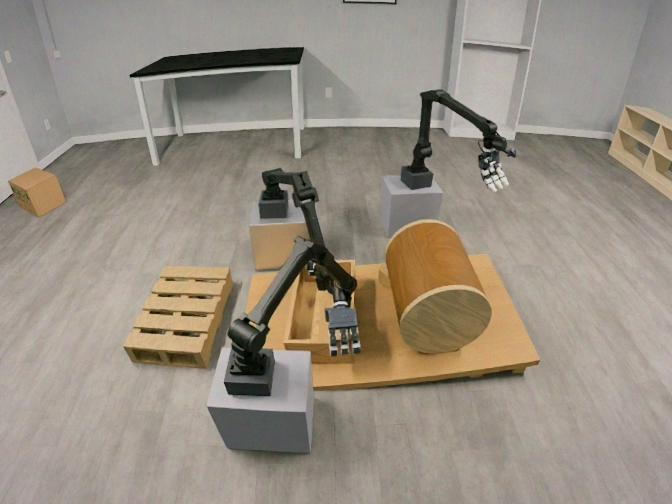

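Emit:
{"name": "move", "arguments": {"arm1": {"joints":{"hand_index_mcp":0.914,"hand_middle_mcp":0.914,"hand_ring_mcp":0.914,"hand_index_pip":0.726,"hand_middle_pip":0.726,"hand_ring_pip":0.726,"hand_thumb_mcp":-0.444}}, "arm2": {"joints":{"hand_index_mcp":0.914,"hand_middle_mcp":0.914,"hand_ring_mcp":0.914,"hand_index_pip":0.726,"hand_middle_pip":0.726,"hand_ring_pip":0.726,"hand_thumb_mcp":-0.444}}}}

Emit:
{"name": "move", "arguments": {"arm1": {"target":[-0.385,0.20,0.17,0.5592,-0.829,0,0],"speed":0.1}, "arm2": {"target":[-0.25,-0.25,0.20,0,0,0.829,-0.5592],"speed":0.1}}}

Emit:
{"name": "move", "arguments": {"arm1": {"target":[-0.385,0.19,0.13,0.5592,-0.829,0,0],"speed":0.1}, "arm2": {"target":[-0.253,-0.24,0.13,0,0,0.829,-0.5592],"speed":0.1}}}

Emit:
{"name": "move", "arguments": {"arm1": {"joints":{"hand_thumb_mcp":-0.88}}, "arm2": {"joints":{"hand_thumb_mcp":-0.88}}}}

Emit:
{"name": "move", "arguments": {"arm1": {"joints":{"hand_index_pip":-0.15,"hand_middle_pip":-0.15,"hand_ring_pip":-0.15}}, "arm2": {"joints":{"hand_index_pip":-0.15,"hand_middle_pip":-0.15,"hand_ring_pip":-0.15}}, "cameras": ["arm1_cam_wrist","arm2_cam_wrist","cam_high"]}}

Scene clock: 3463.97 s.
Joint torques (N m): arm1=[-0.32 -16.44 5.16 -1.99 -0.02 0.11] | arm2=[2.26 -18.32 7.46 -1.65 -0.55 -0.49] | arm3=[-0.5 -13.86 7.88 1.07 -0.22 -0.2]
Motor temperatures (°C): arm1=[29 47 35 25 26 28] | arm2=[28 42 38 27 30 28] | arm3=[25 38 44 25 24 26]
Heat: arm1: hottest joint2_rad 47 °C; arm2: hottest joint2_rad 42 °C; arm3: hottest joint3_rad 44 °C.
move: arm1 off_target; arm2 off_target
Joint velocities: within noise
arm1.joint_positions: joint1_rad=+0.474 joint2_rad=+2.763 joint3_rad=+1.762 joint4_rad=-1.691 joint5_rad=-0.435 joint6_rad=+0.182 hand_index_mcp=+0.907 hand_index_abd=-0.002 hand_index_pip=+0.720 hand_index_dip=-0.997 hand_middle_mcp=+0.900 hand_middle_abd=-0.002 hand_middle_pip=+0.719 hand_middle_dip=-0.997 hand_ring_mcp=+0.936 hand_ring_abd=-0.002 hand_ring_pip=+0.709 hand_ring_dip=-0.997 hand_thumb_cmc=-0.570 hand_thumb_axl=+0.680 hand_thumb_mcp=-0.443 hand_thumb_ipl=+0.169 hand_current_limit=+0.770 hand_speed=-0.600
arm1.joint_status: hand_ring_mcp off_target (ended at +0.936, target +0.914); the others done
arm1.hand_state: goal,goal,goal,goal,goal,goal,goal,goal,blocked,goal,goal,goal,goal,goal,goal,goal
arm1.index_mcp_current_ma: -7
arm1.index_abd_current_ma: -1
arm1.index_pip_current_ma: -5
arm1.index_dip_current_ma: 2
arm1.middle_mcp_current_ma: -19
arm1.middle_abd_current_ma: -1
arm1.middle_pip_current_ma: -7
arm1.middle_dip_current_ma: 2
arm1.ring_mcp_current_ma: 35
arm1.ring_abd_current_ma: -1
arm1.ring_pip_current_ma: -22
arm1.ring_dip_current_ma: 2
arm1.thumb_cmc_current_ma: 0
arm1.thumb_axl_current_ma: 2
arm1.thumb_mcp_current_ma: 0
arm1.thumb_ipl_current_ma: -1
arm1.hand_goal_index_mcp: 0.914
arm1.hand_goal_index_abd: 0.000
arm1.hand_goal_index_pip: 0.726
arm1.hand_goal_index_dip: -1.000
arm1.hand_goal_middle_mcp: 0.914
arm1.hand_goal_middle_abd: 0.000
arm1.hand_goal_middle_pip: 0.726
arm1.hand_goal_middle_dip: -1.000
arm1.hand_goal_ring_mcp: 0.914
arm1.hand_goal_ring_abd: 0.000
arm1.hand_goal_ring_pip: 0.726
arm1.hand_goal_ring_dip: -1.000
arm1.hand_goal_thumb_cmc: -0.570
arm1.hand_goal_thumb_axl: 0.678
arm1.hand_goal_thumb_mcp: -0.444
arm1.hand_goal_thumb_ipl: 0.170
arm1.hand: x=-0.3843 y=+0.2007 z=+0.1352 quat_wxyz=(-0.550, +0.835, +0.005, +0.004) (m; scene frame)
arm1.hand_target: x=-0.3852 y=+0.1906 z=+0.1301 quat_wxyz=(-0.543, +0.840, -0.001, +0.004) (m; scene frame)
arm1.hand_status: not commanded
arm2.joint_positions: joint1_rad=-0.617 joint2_rad=+2.669 joint3_rad=+1.753 joint4_rad=-1.705 joint5_rad=+0.610 joint6_rad=-0.249 hand_index_mcp=+0.897 hand_index_abd=+0.003 hand_index_pip=+0.719 hand_index_dip=-0.997 hand_middle_mcp=+0.894 hand_middle_abd=-0.004 hand_middle_pip=+0.718 hand_middle_dip=-0.996 hand_ring_mcp=+0.895 hand_ring_abd=-0.004 hand_ring_pip=+0.720 hand_ring_dip=-0.996 hand_thumb_cmc=-0.569 hand_thumb_axl=+0.676 hand_thumb_mcp=-0.868 hand_thumb_ipl=+0.131 hand_current_limit=+0.770 hand_speed=-0.600
arm2.joint_status: hand_middle_mcp off_target (ended at +0.894, target +0.914); hand_thumb_mcp off_target (ended at -0.868, target -0.444); the others done
arm2.hand_state: goal,goal,goal,goal,blocked,goal,goal,goal,goal,goal,goal,goal,goal,goal,blocked,blocked
arm2.index_mcp_current_ma: -8
arm2.index_abd_current_ma: 0
arm2.index_pip_current_ma: -2
arm2.index_dip_current_ma: 0
arm2.middle_mcp_current_ma: -11
arm2.middle_abd_current_ma: 0
arm2.middle_pip_current_ma: -2
arm2.middle_dip_current_ma: 0
arm2.ring_mcp_current_ma: -10
arm2.ring_abd_current_ma: 0
arm2.ring_pip_current_ma: -1
arm2.ring_dip_current_ma: 0
arm2.thumb_cmc_current_ma: 0
arm2.thumb_axl_current_ma: 0
arm2.thumb_mcp_current_ma: -487
arm2.thumb_ipl_current_ma: -57
arm2.hand_goal_index_mcp: 0.914
arm2.hand_goal_index_abd: 0.000
arm2.hand_goal_index_pip: 0.726
arm2.hand_goal_index_dip: -1.000
arm2.hand_goal_middle_mcp: 0.914
arm2.hand_goal_middle_abd: 0.000
arm2.hand_goal_middle_pip: 0.726
arm2.hand_goal_middle_dip: -1.000
arm2.hand_goal_ring_mcp: 0.914
arm2.hand_goal_ring_abd: 0.000
arm2.hand_goal_ring_pip: 0.726
arm2.hand_goal_ring_dip: -1.000
arm2.hand_goal_thumb_cmc: -0.570
arm2.hand_goal_thumb_axl: 0.678
arm2.hand_goal_thumb_mcp: -0.444
arm2.hand_goal_thumb_ipl: 0.170
arm2.hand: x=-0.2184 y=-0.2463 z=+0.1601 quat_wxyz=(+0.026, +0.016, +0.837, -0.546) (m; scene frame)
arm2.hand_target: x=-0.2319 y=-0.2426 z=+0.1346 quat_wxyz=(+0.005, -0.002, +0.836, -0.549) (m; scene frame)
arm2.hand_status: not commanded
arm3: as last shown
pictures: none

Scene clock: 3465.37 s.
Joint torques (N m): arm1=[-0.03 -19.14 2.02 -2.04 -0.26 0.05] | arm2=[3.6 -22.36 3.51 -1.69 -0.04 -0.44] | arm3=[-0.32 -13.68 7.86 1.11 -0.21 -0.21]
Motor temperatures (°C): arm1=[29 46 34 25 26 28] | arm2=[28 42 38 27 30 28] | arm3=[25 38 44 25 24 26]
Heat: arm1: hottest joint2_rad 46 °C; arm2: hottest joint2_rad 42 °C; arm3: hottest joint3_rad 44 °C.
move: arm1 off_target; arm2 off_target
Joint velocities: within noise
arm1.joint_positions: joint1_rad=+0.474 joint2_rad=+2.699 joint3_rad=+1.697 joint4_rad=-1.691 joint5_rad=-0.435 joint6_rad=+0.191 hand_index_mcp=+0.907 hand_index_abd=-0.002 hand_index_pip=+0.720 hand_index_dip=-0.997 hand_middle_mcp=+0.900 hand_middle_abd=-0.002 hand_middle_pip=+0.719 hand_middle_dip=-0.997 hand_ring_mcp=+0.907 hand_ring_abd=-0.002 hand_ring_pip=+0.719 hand_ring_dip=-0.997 hand_thumb_cmc=-0.570 hand_thumb_axl=+0.680 hand_thumb_mcp=-0.443 hand_thumb_ipl=+0.169 hand_current_limit=+0.770 hand_speed=-0.600
arm1.joint_status: not commanded
arm1.hand_state: goal,goal,goal,goal,goal,goal,goal,goal,goal,goal,goal,goal,goal,goal,goal,goal
arm1.index_mcp_current_ma: -7
arm1.index_abd_current_ma: -1
arm1.index_pip_current_ma: -5
arm1.index_dip_current_ma: 2
arm1.middle_mcp_current_ma: -19
arm1.middle_abd_current_ma: -1
arm1.middle_pip_current_ma: -7
arm1.middle_dip_current_ma: 2
arm1.ring_mcp_current_ma: -6
arm1.ring_abd_current_ma: -1
arm1.ring_pip_current_ma: -7
arm1.ring_dip_current_ma: 2
arm1.thumb_cmc_current_ma: 0
arm1.thumb_axl_current_ma: 2
arm1.thumb_mcp_current_ma: 0
arm1.thumb_ipl_current_ma: -1
arm1.hand_goal_index_mcp: 0.914
arm1.hand_goal_index_abd: 0.000
arm1.hand_goal_index_pip: 0.726
arm1.hand_goal_index_dip: -1.000
arm1.hand_goal_middle_mcp: 0.914
arm1.hand_goal_middle_abd: 0.000
arm1.hand_goal_middle_pip: 0.726
arm1.hand_goal_middle_dip: -1.000
arm1.hand_goal_ring_mcp: 0.914
arm1.hand_goal_ring_abd: 0.000
arm1.hand_goal_ring_pip: 0.726
arm1.hand_goal_ring_dip: -1.000
arm1.hand_goal_thumb_cmc: -0.570
arm1.hand_goal_thumb_axl: 0.678
arm1.hand_goal_thumb_mcp: -0.444
arm1.hand_goal_thumb_ipl: 0.170
arm1.on_its_own: hand_ring_mcp moved -0.028 to your old target +0.914
arm1.hand: x=-0.3875 y=+0.2061 z=+0.1595 quat_wxyz=(-0.551, +0.835, +0.001, +0.002) (m; scene frame)
arm1.hand_target: x=-0.3852 y=+0.2006 z=+0.1695 quat_wxyz=(-0.543, +0.840, -0.001, +0.004) (m; scene frame)
arm1.hand_status: off_target (0.012 m and 1.2 deg from the pose sent, 0.035 m and 1.4 deg at the start; a joint's target at an end of its range on 42 of 42 steps)
arm2.joint_positions: joint1_rad=-0.616 joint2_rad=+2.548 joint3_rad=+1.624 joint4_rad=-1.705 joint5_rad=+0.581 joint6_rad=-0.248 hand_index_mcp=+0.897 hand_index_abd=+0.003 hand_index_pip=+0.719 hand_index_dip=-0.997 hand_middle_mcp=+0.894 hand_middle_abd=-0.004 hand_middle_pip=+0.718 hand_middle_dip=-0.996 hand_ring_mcp=+0.895 hand_ring_abd=-0.004 hand_ring_pip=+0.720 hand_ring_dip=-0.996 hand_thumb_cmc=-0.553 hand_thumb_axl=+0.702 hand_thumb_mcp=-0.555 hand_thumb_ipl=+0.131 hand_current_limit=+0.770 hand_speed=-0.600
arm2.joint_status: not commanded
arm2.hand_state: goal,goal,goal,goal,blocked,goal,goal,goal,goal,goal,goal,goal,goal,blocked,blocked,blocked
arm2.index_mcp_current_ma: -8
arm2.index_abd_current_ma: 0
arm2.index_pip_current_ma: -1
arm2.index_dip_current_ma: 0
arm2.middle_mcp_current_ma: -11
arm2.middle_abd_current_ma: 0
arm2.middle_pip_current_ma: -2
arm2.middle_dip_current_ma: 0
arm2.ring_mcp_current_ma: -10
arm2.ring_abd_current_ma: 0
arm2.ring_pip_current_ma: -1
arm2.ring_dip_current_ma: 0
arm2.thumb_cmc_current_ma: 8
arm2.thumb_axl_current_ma: 20
arm2.thumb_mcp_current_ma: -347
arm2.thumb_ipl_current_ma: -57
arm2.hand_goal_index_mcp: 0.914
arm2.hand_goal_index_abd: 0.000
arm2.hand_goal_index_pip: 0.726
arm2.hand_goal_index_dip: -1.000
arm2.hand_goal_middle_mcp: 0.914
arm2.hand_goal_middle_abd: 0.000
arm2.hand_goal_middle_pip: 0.726
arm2.hand_goal_middle_dip: -1.000
arm2.hand_goal_ring_mcp: 0.914
arm2.hand_goal_ring_abd: 0.000
arm2.hand_goal_ring_pip: 0.726
arm2.hand_goal_ring_dip: -1.000
arm2.hand_goal_thumb_cmc: -0.570
arm2.hand_goal_thumb_axl: 0.678
arm2.hand_goal_thumb_mcp: -0.444
arm2.hand_goal_thumb_ipl: 0.170
arm2.on_its_own: hand_thumb_mcp moved +0.313 toward your old target -0.444
arm2.hand: x=-0.2353 y=-0.2608 z=+0.2018 quat_wxyz=(+0.013, +0.022, +0.838, -0.545) (m; scene frame)
arm2.hand_target: x=-0.2500 y=-0.2509 z=+0.1999 quat_wxyz=(+0.007, -0.003, +0.839, -0.544) (m; scene frame)
arm2.hand_status: off_target (0.018 m and 3.5 deg from the pose sent, 0.051 m and 3.9 deg at the start; a joint's target at an end of its range on 41 of 42 steps)
arm3: as last shown
pictures: none

Scene clock: 3466.87 s.
Joint torques (N m): arm1=[-0.62 -16.03 5.27 -2 -0.04 0.06] | arm2=[2.43 -16.79 6.05 -1.61 -0.34 -0.36] | arm3=[-0.67 -14.33 7.9 0.9 -0.24 -0.19]
Motor temperatures (°C): arm1=[29 46 34 25 26 28] | arm2=[28 42 38 27 30 28] | arm3=[25 38 44 25 24 26]
Heat: arm1: hottest joint2_rad 46 °C; arm2: hottest joint2_rad 42 °C; arm3: hottest joint3_rad 44 °C.
move: arm1 off_target; arm2 off_target
Joint velocities: within noise
arm1.joint_positions: joint1_rad=+0.474 joint2_rad=+2.759 joint3_rad=+1.760 joint4_rad=-1.691 joint5_rad=-0.434 joint6_rad=+0.190 hand_index_mcp=+0.906 hand_index_abd=-0.002 hand_index_pip=+0.722 hand_index_dip=-0.997 hand_middle_mcp=+0.900 hand_middle_abd=-0.002 hand_middle_pip=+0.719 hand_middle_dip=-0.997 hand_ring_mcp=+0.925 hand_ring_abd=-0.002 hand_ring_pip=+0.719 hand_ring_dip=-0.997 hand_thumb_cmc=-0.570 hand_thumb_axl=+0.680 hand_thumb_mcp=-0.443 hand_thumb_ipl=+0.169 hand_current_limit=+0.770 hand_speed=-0.600
arm1.joint_status: not commanded
arm1.hand_state: goal,goal,goal,goal,goal,goal,goal,goal,goal,goal,goal,goal,goal,goal,goal,goal
arm1.index_mcp_current_ma: -8
arm1.index_abd_current_ma: -1
arm1.index_pip_current_ma: -2
arm1.index_dip_current_ma: 2
arm1.middle_mcp_current_ma: -18
arm1.middle_abd_current_ma: -1
arm1.middle_pip_current_ma: -7
arm1.middle_dip_current_ma: 2
arm1.ring_mcp_current_ma: 14
arm1.ring_abd_current_ma: -1
arm1.ring_pip_current_ma: -6
arm1.ring_dip_current_ma: 2
arm1.thumb_cmc_current_ma: 0
arm1.thumb_axl_current_ma: 2
arm1.thumb_mcp_current_ma: 0
arm1.thumb_ipl_current_ma: -1
arm1.hand_goal_index_mcp: 0.914
arm1.hand_goal_index_abd: 0.000
arm1.hand_goal_index_pip: 0.726
arm1.hand_goal_index_dip: -1.000
arm1.hand_goal_middle_mcp: 0.914
arm1.hand_goal_middle_abd: 0.000
arm1.hand_goal_middle_pip: 0.726
arm1.hand_goal_middle_dip: -1.000
arm1.hand_goal_ring_mcp: 0.914
arm1.hand_goal_ring_abd: 0.000
arm1.hand_goal_ring_pip: 0.726
arm1.hand_goal_ring_dip: -1.000
arm1.hand_goal_thumb_cmc: -0.570
arm1.hand_goal_thumb_axl: 0.678
arm1.hand_goal_thumb_mcp: -0.444
arm1.hand_goal_thumb_ipl: 0.170
arm1.hand: x=-0.3848 y=+0.2001 z=+0.1371 quat_wxyz=(-0.550, +0.835, +0.003, +0.002) (m; scene frame)
arm1.hand_target: x=-0.3852 y=+0.1906 z=+0.1301 quat_wxyz=(-0.543, +0.840, -0.001, +0.004) (m; scene frame)
arm1.hand_status: off_target (0.012 m and 1.4 deg from the pose sent, 0.034 m and 1.2 deg at the start; a joint's target at an end of its range on 45 of 45 steps)
arm2.joint_positions: joint1_rad=-0.591 joint2_rad=+2.652 joint3_rad=+1.741 joint4_rad=-1.705 joint5_rad=+0.572 joint6_rad=-0.234 hand_index_mcp=+0.897 hand_index_abd=+0.003 hand_index_pip=+0.719 hand_index_dip=-0.997 hand_middle_mcp=+0.894 hand_middle_abd=-0.004 hand_middle_pip=+0.718 hand_middle_dip=-0.996 hand_ring_mcp=+0.895 hand_ring_abd=-0.004 hand_ring_pip=+0.720 hand_ring_dip=-0.996 hand_thumb_cmc=-0.552 hand_thumb_axl=+0.696 hand_thumb_mcp=-0.800 hand_thumb_ipl=+0.097 hand_current_limit=+0.770 hand_speed=-0.600
arm2.joint_status: not commanded
arm2.hand_state: goal,goal,goal,goal,blocked,goal,goal,goal,goal,goal,goal,goal,goal,goal,blocked,blocked
arm2.index_mcp_current_ma: -8
arm2.index_abd_current_ma: 0
arm2.index_pip_current_ma: -1
arm2.index_dip_current_ma: 0
arm2.middle_mcp_current_ma: -11
arm2.middle_abd_current_ma: 0
arm2.middle_pip_current_ma: -2
arm2.middle_dip_current_ma: 0
arm2.ring_mcp_current_ma: -10
arm2.ring_abd_current_ma: 0
arm2.ring_pip_current_ma: -1
arm2.ring_dip_current_ma: 0
arm2.thumb_cmc_current_ma: 8
arm2.thumb_axl_current_ma: 11
arm2.thumb_mcp_current_ma: -487
arm2.thumb_ipl_current_ma: -175
arm2.hand_goal_index_mcp: 0.914
arm2.hand_goal_index_abd: 0.000
arm2.hand_goal_index_pip: 0.726
arm2.hand_goal_index_dip: -1.000
arm2.hand_goal_middle_mcp: 0.914
arm2.hand_goal_middle_abd: 0.000
arm2.hand_goal_middle_pip: 0.726
arm2.hand_goal_middle_dip: -1.000
arm2.hand_goal_ring_mcp: 0.914
arm2.hand_goal_ring_abd: 0.000
arm2.hand_goal_ring_pip: 0.726
arm2.hand_goal_ring_dip: -1.000
arm2.hand_goal_thumb_cmc: -0.570
arm2.hand_goal_thumb_axl: 0.678
arm2.hand_goal_thumb_mcp: -0.444
arm2.hand_goal_thumb_ipl: 0.170
arm2.hand: x=-0.2312 y=-0.2356 z=+0.1656 quat_wxyz=(+0.023, +0.022, +0.841, -0.539) (m; scene frame)
arm2.hand_target: x=-0.2534 y=-0.2420 z=+0.1323 quat_wxyz=(+0.002, -0.001, +0.832, -0.554) (m; scene frame)
arm2.hand_status: off_target (0.042 m and 4.5 deg from the pose sent, 0.077 m and 3.5 deg at the start; a joint's target at an end of its range on 34 of 45 steps)
arm3: as last shown
pictures: none

Scene clock: 3467.70 s.
Joint torques (N m): arm1=[-1.26 -16.56 5.39 -1.78 -0.05 0.11] | arm2=[2.43 -18.49 4.7 -1.66 -0.32 -0.38] | arm3=[-0.62 -14.1 7.83 1.13 -0.22 -0.19]
Motor temperatures (°C): arm1=[29 46 34 25 26 28] | arm2=[28 42 37 27 29 28] | arm3=[25 38 44 25 24 26]
Heat: arm1: hottest joint2_rad 46 °C; arm2: hottest joint2_rad 42 °C; arm3: hottest joint3_rad 44 °C.
move: arm1 done; arm2 done
Joint velocities: within noise
arm1.joint_positions: joint1_rad=+0.474 joint2_rad=+2.759 joint3_rad=+1.760 joint4_rad=-1.691 joint5_rad=-0.434 joint6_rad=+0.190 hand_index_mcp=+0.906 hand_index_abd=-0.002 hand_index_pip=+0.722 hand_index_dip=-0.997 hand_middle_mcp=+0.900 hand_middle_abd=-0.002 hand_middle_pip=+0.719 hand_middle_dip=-0.997 hand_ring_mcp=+0.925 hand_ring_abd=-0.002 hand_ring_pip=+0.719 hand_ring_dip=-0.997 hand_thumb_cmc=-0.570 hand_thumb_axl=+0.680 hand_thumb_mcp=-0.870 hand_thumb_ipl=+0.169 hand_current_limit=+0.770 hand_speed=-0.600
arm1.joint_status: all done
arm1.hand_state: goal,goal,goal,goal,goal,goal,goal,goal,goal,goal,goal,goal,goal,goal,goal,goal
arm1.index_mcp_current_ma: -8
arm1.index_abd_current_ma: -1
arm1.index_pip_current_ma: -2
arm1.index_dip_current_ma: 2
arm1.middle_mcp_current_ma: -18
arm1.middle_abd_current_ma: -1
arm1.middle_pip_current_ma: -7
arm1.middle_dip_current_ma: 2
arm1.ring_mcp_current_ma: 14
arm1.ring_abd_current_ma: -1
arm1.ring_pip_current_ma: -6
arm1.ring_dip_current_ma: 2
arm1.thumb_cmc_current_ma: 0
arm1.thumb_axl_current_ma: 2
arm1.thumb_mcp_current_ma: 16
arm1.thumb_ipl_current_ma: -1
arm1.hand_goal_index_mcp: 0.914
arm1.hand_goal_index_abd: 0.000
arm1.hand_goal_index_pip: 0.726
arm1.hand_goal_index_dip: -1.000
arm1.hand_goal_middle_mcp: 0.914
arm1.hand_goal_middle_abd: 0.000
arm1.hand_goal_middle_pip: 0.726
arm1.hand_goal_middle_dip: -1.000
arm1.hand_goal_ring_mcp: 0.914
arm1.hand_goal_ring_abd: 0.000
arm1.hand_goal_ring_pip: 0.726
arm1.hand_goal_ring_dip: -1.000
arm1.hand_goal_thumb_cmc: -0.570
arm1.hand_goal_thumb_axl: 0.678
arm1.hand_goal_thumb_mcp: -0.880
arm1.hand_goal_thumb_ipl: 0.170
arm1.hand: x=-0.3848 y=+0.2001 z=+0.1371 quat_wxyz=(-0.550, +0.835, +0.003, +0.002) (m; scene frame)
arm1.hand_target: x=-0.3852 y=+0.1906 z=+0.1301 quat_wxyz=(-0.543, +0.840, -0.001, +0.004) (m; scene frame)
arm1.hand_status: not commanded
arm2.joint_positions: joint1_rad=-0.589 joint2_rad=+2.668 joint3_rad=+1.756 joint4_rad=-1.705 joint5_rad=+0.572 joint6_rad=-0.232 hand_index_mcp=+0.897 hand_index_abd=+0.003 hand_index_pip=+0.719 hand_index_dip=-0.997 hand_middle_mcp=+0.894 hand_middle_abd=-0.004 hand_middle_pip=+0.718 hand_middle_dip=-0.996 hand_ring_mcp=+0.895 hand_ring_abd=-0.004 hand_ring_pip=+0.720 hand_ring_dip=-0.996 hand_thumb_cmc=-0.556 hand_thumb_axl=+0.700 hand_thumb_mcp=-0.879 hand_thumb_ipl=+0.140 hand_current_limit=+0.770 hand_speed=-0.600
arm2.joint_status: all done
arm2.hand_state: goal,goal,goal,goal,blocked,goal,goal,goal,goal,goal,goal,goal,goal,blocked,goal,blocked
arm2.index_mcp_current_ma: -8
arm2.index_abd_current_ma: 0
arm2.index_pip_current_ma: -1
arm2.index_dip_current_ma: 0
arm2.middle_mcp_current_ma: -11
arm2.middle_abd_current_ma: 0
arm2.middle_pip_current_ma: -2
arm2.middle_dip_current_ma: 0
arm2.ring_mcp_current_ma: -10
arm2.ring_abd_current_ma: 0
arm2.ring_pip_current_ma: -1
arm2.ring_dip_current_ma: 0
arm2.thumb_cmc_current_ma: 5
arm2.thumb_axl_current_ma: 16
arm2.thumb_mcp_current_ma: 0
arm2.thumb_ipl_current_ma: -34
arm2.hand_goal_index_mcp: 0.914
arm2.hand_goal_index_abd: 0.000
arm2.hand_goal_index_pip: 0.726
arm2.hand_goal_index_dip: -1.000
arm2.hand_goal_middle_mcp: 0.914
arm2.hand_goal_middle_abd: 0.000
arm2.hand_goal_middle_pip: 0.726
arm2.hand_goal_middle_dip: -1.000
arm2.hand_goal_ring_mcp: 0.914
arm2.hand_goal_ring_abd: 0.000
arm2.hand_goal_ring_pip: 0.726
arm2.hand_goal_ring_dip: -1.000
arm2.hand_goal_thumb_cmc: -0.570
arm2.hand_goal_thumb_axl: 0.678
arm2.hand_goal_thumb_mcp: -0.880
arm2.hand_goal_thumb_ipl: 0.170
arm2.hand: x=-0.2311 y=-0.2336 z=+0.1597 quat_wxyz=(+0.024, +0.022, +0.841, -0.540) (m; scene frame)
arm2.hand_target: x=-0.2533 y=-0.2421 z=+0.1324 quat_wxyz=(+0.002, +0.000, +0.832, -0.554) (m; scene frame)
arm2.hand_status: not commanded
arm3: as last shown
pictures: none

Scene clock: 3468.97 s.
Joint torques (N m): arm1=[-1.61 -16.67 5.9 -1.94 0.14 0.21] | arm2=[2.49 -18.55 5.52 -1.62 -0.93 -0.61] | arm3=[-0.44 -13.8 7.84 1.09 -0.23 -0.22]
Motor temperatures (°C): arm1=[29 46 34 25 26 28] | arm2=[28 41 37 27 29 28] | arm3=[25 38 44 25 24 26]
Heat: arm1: hottest joint2_rad 46 °C; arm2: hottest joint2_rad 41 °C; arm3: hottest joint3_rad 44 °C.
move: arm1 off_target; arm2 off_target
Joint velocities: within noise
arm1.joint_positions: joint1_rad=+0.490 joint2_rad=+2.777 joint3_rad=+1.748 joint4_rad=-1.691 joint5_rad=-0.438 joint6_rad=+0.177 hand_index_mcp=+0.988 hand_index_abd=-0.002 hand_index_pip=+0.174 hand_index_dip=-0.960 hand_middle_mcp=+0.947 hand_middle_abd=-0.002 hand_middle_pip=+0.128 hand_middle_dip=-0.958 hand_ring_mcp=+0.976 hand_ring_abd=-0.003 hand_ring_pip=-0.009 hand_ring_dip=-0.963 hand_thumb_cmc=-0.570 hand_thumb_axl=+0.682 hand_thumb_mcp=-0.875 hand_thumb_ipl=+0.169 hand_current_limit=+0.770 hand_speed=-0.600
arm1.joint_status: hand_index_pip off_target (ended at +0.174, target -0.150); hand_middle_pip off_target (ended at +0.128, target -0.150); hand_ring_pip off_target (ended at -0.009, target -0.150)
arm1.hand_state: blocked,goal,blocked,blocked,blocked,goal,blocked,blocked,blocked,goal,blocked,blocked,goal,goal,goal,goal
arm1.index_mcp_current_ma: 203
arm1.index_abd_current_ma: -1
arm1.index_pip_current_ma: 487
arm1.index_dip_current_ma: 78
arm1.middle_mcp_current_ma: 63
arm1.middle_abd_current_ma: -1
arm1.middle_pip_current_ma: 487
arm1.middle_dip_current_ma: 83
arm1.ring_mcp_current_ma: 157
arm1.ring_abd_current_ma: -1
arm1.ring_pip_current_ma: 473
arm1.ring_dip_current_ma: 70
arm1.thumb_cmc_current_ma: 0
arm1.thumb_axl_current_ma: 4
arm1.thumb_mcp_current_ma: 6
arm1.thumb_ipl_current_ma: -1
arm1.hand_goal_index_mcp: 0.914
arm1.hand_goal_index_abd: 0.000
arm1.hand_goal_index_pip: -0.150
arm1.hand_goal_index_dip: -1.000
arm1.hand_goal_middle_mcp: 0.914
arm1.hand_goal_middle_abd: 0.000
arm1.hand_goal_middle_pip: -0.150
arm1.hand_goal_middle_dip: -1.000
arm1.hand_goal_ring_mcp: 0.914
arm1.hand_goal_ring_abd: 0.000
arm1.hand_goal_ring_pip: -0.150
arm1.hand_goal_ring_dip: -1.000
arm1.hand_goal_thumb_cmc: -0.570
arm1.hand_goal_thumb_axl: 0.678
arm1.hand_goal_thumb_mcp: -0.880
arm1.hand_goal_thumb_ipl: 0.170
arm1.hand: x=-0.3839 y=+0.2159 z=+0.1298 quat_wxyz=(-0.561, +0.828, +0.009, -0.003) (m; scene frame)
arm1.hand_target: x=-0.3852 y=+0.1904 z=+0.1302 quat_wxyz=(-0.543, +0.840, -0.001, +0.004) (m; scene frame)
arm1.hand_status: not commanded
arm2.joint_positions: joint1_rad=-0.589 joint2_rad=+2.671 joint3_rad=+1.745 joint4_rad=-1.705 joint5_rad=+0.588 joint6_rad=-0.206 hand_index_mcp=+0.946 hand_index_abd=+0.001 hand_index_pip=+0.287 hand_index_dip=-0.908 hand_middle_mcp=+0.936 hand_middle_abd=-0.004 hand_middle_pip=+0.217 hand_middle_dip=-0.918 hand_ring_mcp=+0.945 hand_ring_abd=-0.004 hand_ring_pip=+0.103 hand_ring_dip=-0.906 hand_thumb_cmc=-0.564 hand_thumb_axl=+0.700 hand_thumb_mcp=-0.886 hand_thumb_ipl=+0.147 hand_current_limit=+0.770 hand_speed=-0.600
arm2.joint_status: hand_index_pip off_target (ended at +0.287, target -0.150); hand_middle_pip off_target (ended at +0.217, target -0.150); hand_ring_pip off_target (ended at +0.103, target -0.150)
arm2.hand_state: blocked,goal,blocked,blocked,blocked,goal,blocked,blocked,blocked,goal,blocked,blocked,goal,blocked,goal,blocked
arm2.index_mcp_current_ma: 25
arm2.index_abd_current_ma: 0
arm2.index_pip_current_ma: 487
arm2.index_dip_current_ma: 155
arm2.middle_mcp_current_ma: 13
arm2.middle_abd_current_ma: 0
arm2.middle_pip_current_ma: 487
arm2.middle_dip_current_ma: 126
arm2.ring_mcp_current_ma: 24
arm2.ring_abd_current_ma: 0
arm2.ring_pip_current_ma: 487
arm2.ring_dip_current_ma: 162
arm2.thumb_cmc_current_ma: 1
arm2.thumb_axl_current_ma: 17
arm2.thumb_mcp_current_ma: -2
arm2.thumb_ipl_current_ma: -21
arm2.hand_goal_index_mcp: 0.914
arm2.hand_goal_index_abd: 0.000
arm2.hand_goal_index_pip: -0.150
arm2.hand_goal_index_dip: -1.000
arm2.hand_goal_middle_mcp: 0.914
arm2.hand_goal_middle_abd: 0.000
arm2.hand_goal_middle_pip: -0.150
arm2.hand_goal_middle_dip: -1.000
arm2.hand_goal_ring_mcp: 0.914
arm2.hand_goal_ring_abd: 0.000
arm2.hand_goal_ring_pip: -0.150
arm2.hand_goal_ring_dip: -1.000
arm2.hand_goal_thumb_cmc: -0.570
arm2.hand_goal_thumb_axl: 0.678
arm2.hand_goal_thumb_mcp: -0.880
arm2.hand_goal_thumb_ipl: 0.170
arm2.hand: x=-0.2303 y=-0.2400 z=+0.1585 quat_wxyz=(+0.034, +0.026, +0.836, -0.546) (m; scene frame)
arm2.hand_target: x=-0.2532 y=-0.2420 z=+0.1324 quat_wxyz=(+0.002, -0.001, +0.832, -0.554) (m; scene frame)
arm2.hand_status: not commanded
arm3.joint_positions: joint1_rad=+0.296 joint2_rad=+1.520 joint3_rad=+1.311 joint4_rad=-1.212 joint5_rad=-0.303 joint6_rad=+0.310 hand_index_mcp=+0.481 hand_index_abd=-0.001 hand_index_pip=+0.279 hand_index_dip=+0.398 hand_middle_mcp=+0.481 hand_middle_abd=+0.000 hand_middle_pip=+0.279 hand_middle_dip=+0.402 hand_ring_mcp=+0.481 hand_ring_abd=+0.004 hand_ring_pip=+0.279 hand_ring_dip=+0.398 hand_thumb_cmc=-0.568 hand_thumb_axl=+0.680 hand_thumb_mcp=+0.096 hand_thumb_ipl=+0.001 hand_current_limit=+0.400 hand_speed=-0.600
arm3.joint_status: not commanded
arm3.hand_state: goal,goal,goal,goal,goal,goal,goal,goal,goal,goal,goal,goal,goal,goal,goal,goal
arm3.index_mcp_current_ma: 0
arm3.index_abd_current_ma: 0
arm3.index_pip_current_ma: 0
arm3.index_dip_current_ma: -1
arm3.middle_mcp_current_ma: 0
arm3.middle_abd_current_ma: 0
arm3.middle_pip_current_ma: 0
arm3.middle_dip_current_ma: 1
arm3.ring_mcp_current_ma: 0
arm3.ring_abd_current_ma: 2
arm3.ring_pip_current_ma: 0
arm3.ring_dip_current_ma: -1
arm3.thumb_cmc_current_ma: 1
arm3.thumb_axl_current_ma: 1
arm3.thumb_mcp_current_ma: -3
arm3.thumb_ipl_current_ma: 0
arm3.hand_goal_index_mcp: 0.480
arm3.hand_goal_index_abd: 0.000
arm3.hand_goal_index_pip: 0.280
arm3.hand_goal_index_dip: 0.400
arm3.hand_goal_middle_mcp: 0.480
arm3.hand_goal_middle_abd: 0.000
arm3.hand_goal_middle_pip: 0.280
arm3.hand_goal_middle_dip: 0.400
arm3.hand_goal_ring_mcp: 0.480
arm3.hand_goal_ring_abd: 0.000
arm3.hand_goal_ring_pip: 0.280
arm3.hand_goal_ring_dip: 0.400
arm3.hand_goal_thumb_cmc: -0.570
arm3.hand_goal_thumb_axl: 0.678
arm3.hand_goal_thumb_mcp: 0.100
arm3.hand_goal_thumb_ipl: 0.000
arm3.hand: x=+0.6047 y=+0.4275 z=+0.6150 quat_wxyz=(-0.005, +0.974, +0.161, +0.160) (m; scene frame)
arm3.hand_target: x=+0.6057 y=+0.4300 z=+0.6222 quat_wxyz=(+0.005, +0.972, +0.170, +0.164) (m; scene frame)
arm3.hand_status: not commanded
pictures: arm1_cam_wrist, arm2_cam_wrist, cam_high
Images, in order (width x height): arm1_cam_wrist 672x504, arm2_cam_wrist 672x504, cam_high 672x504.

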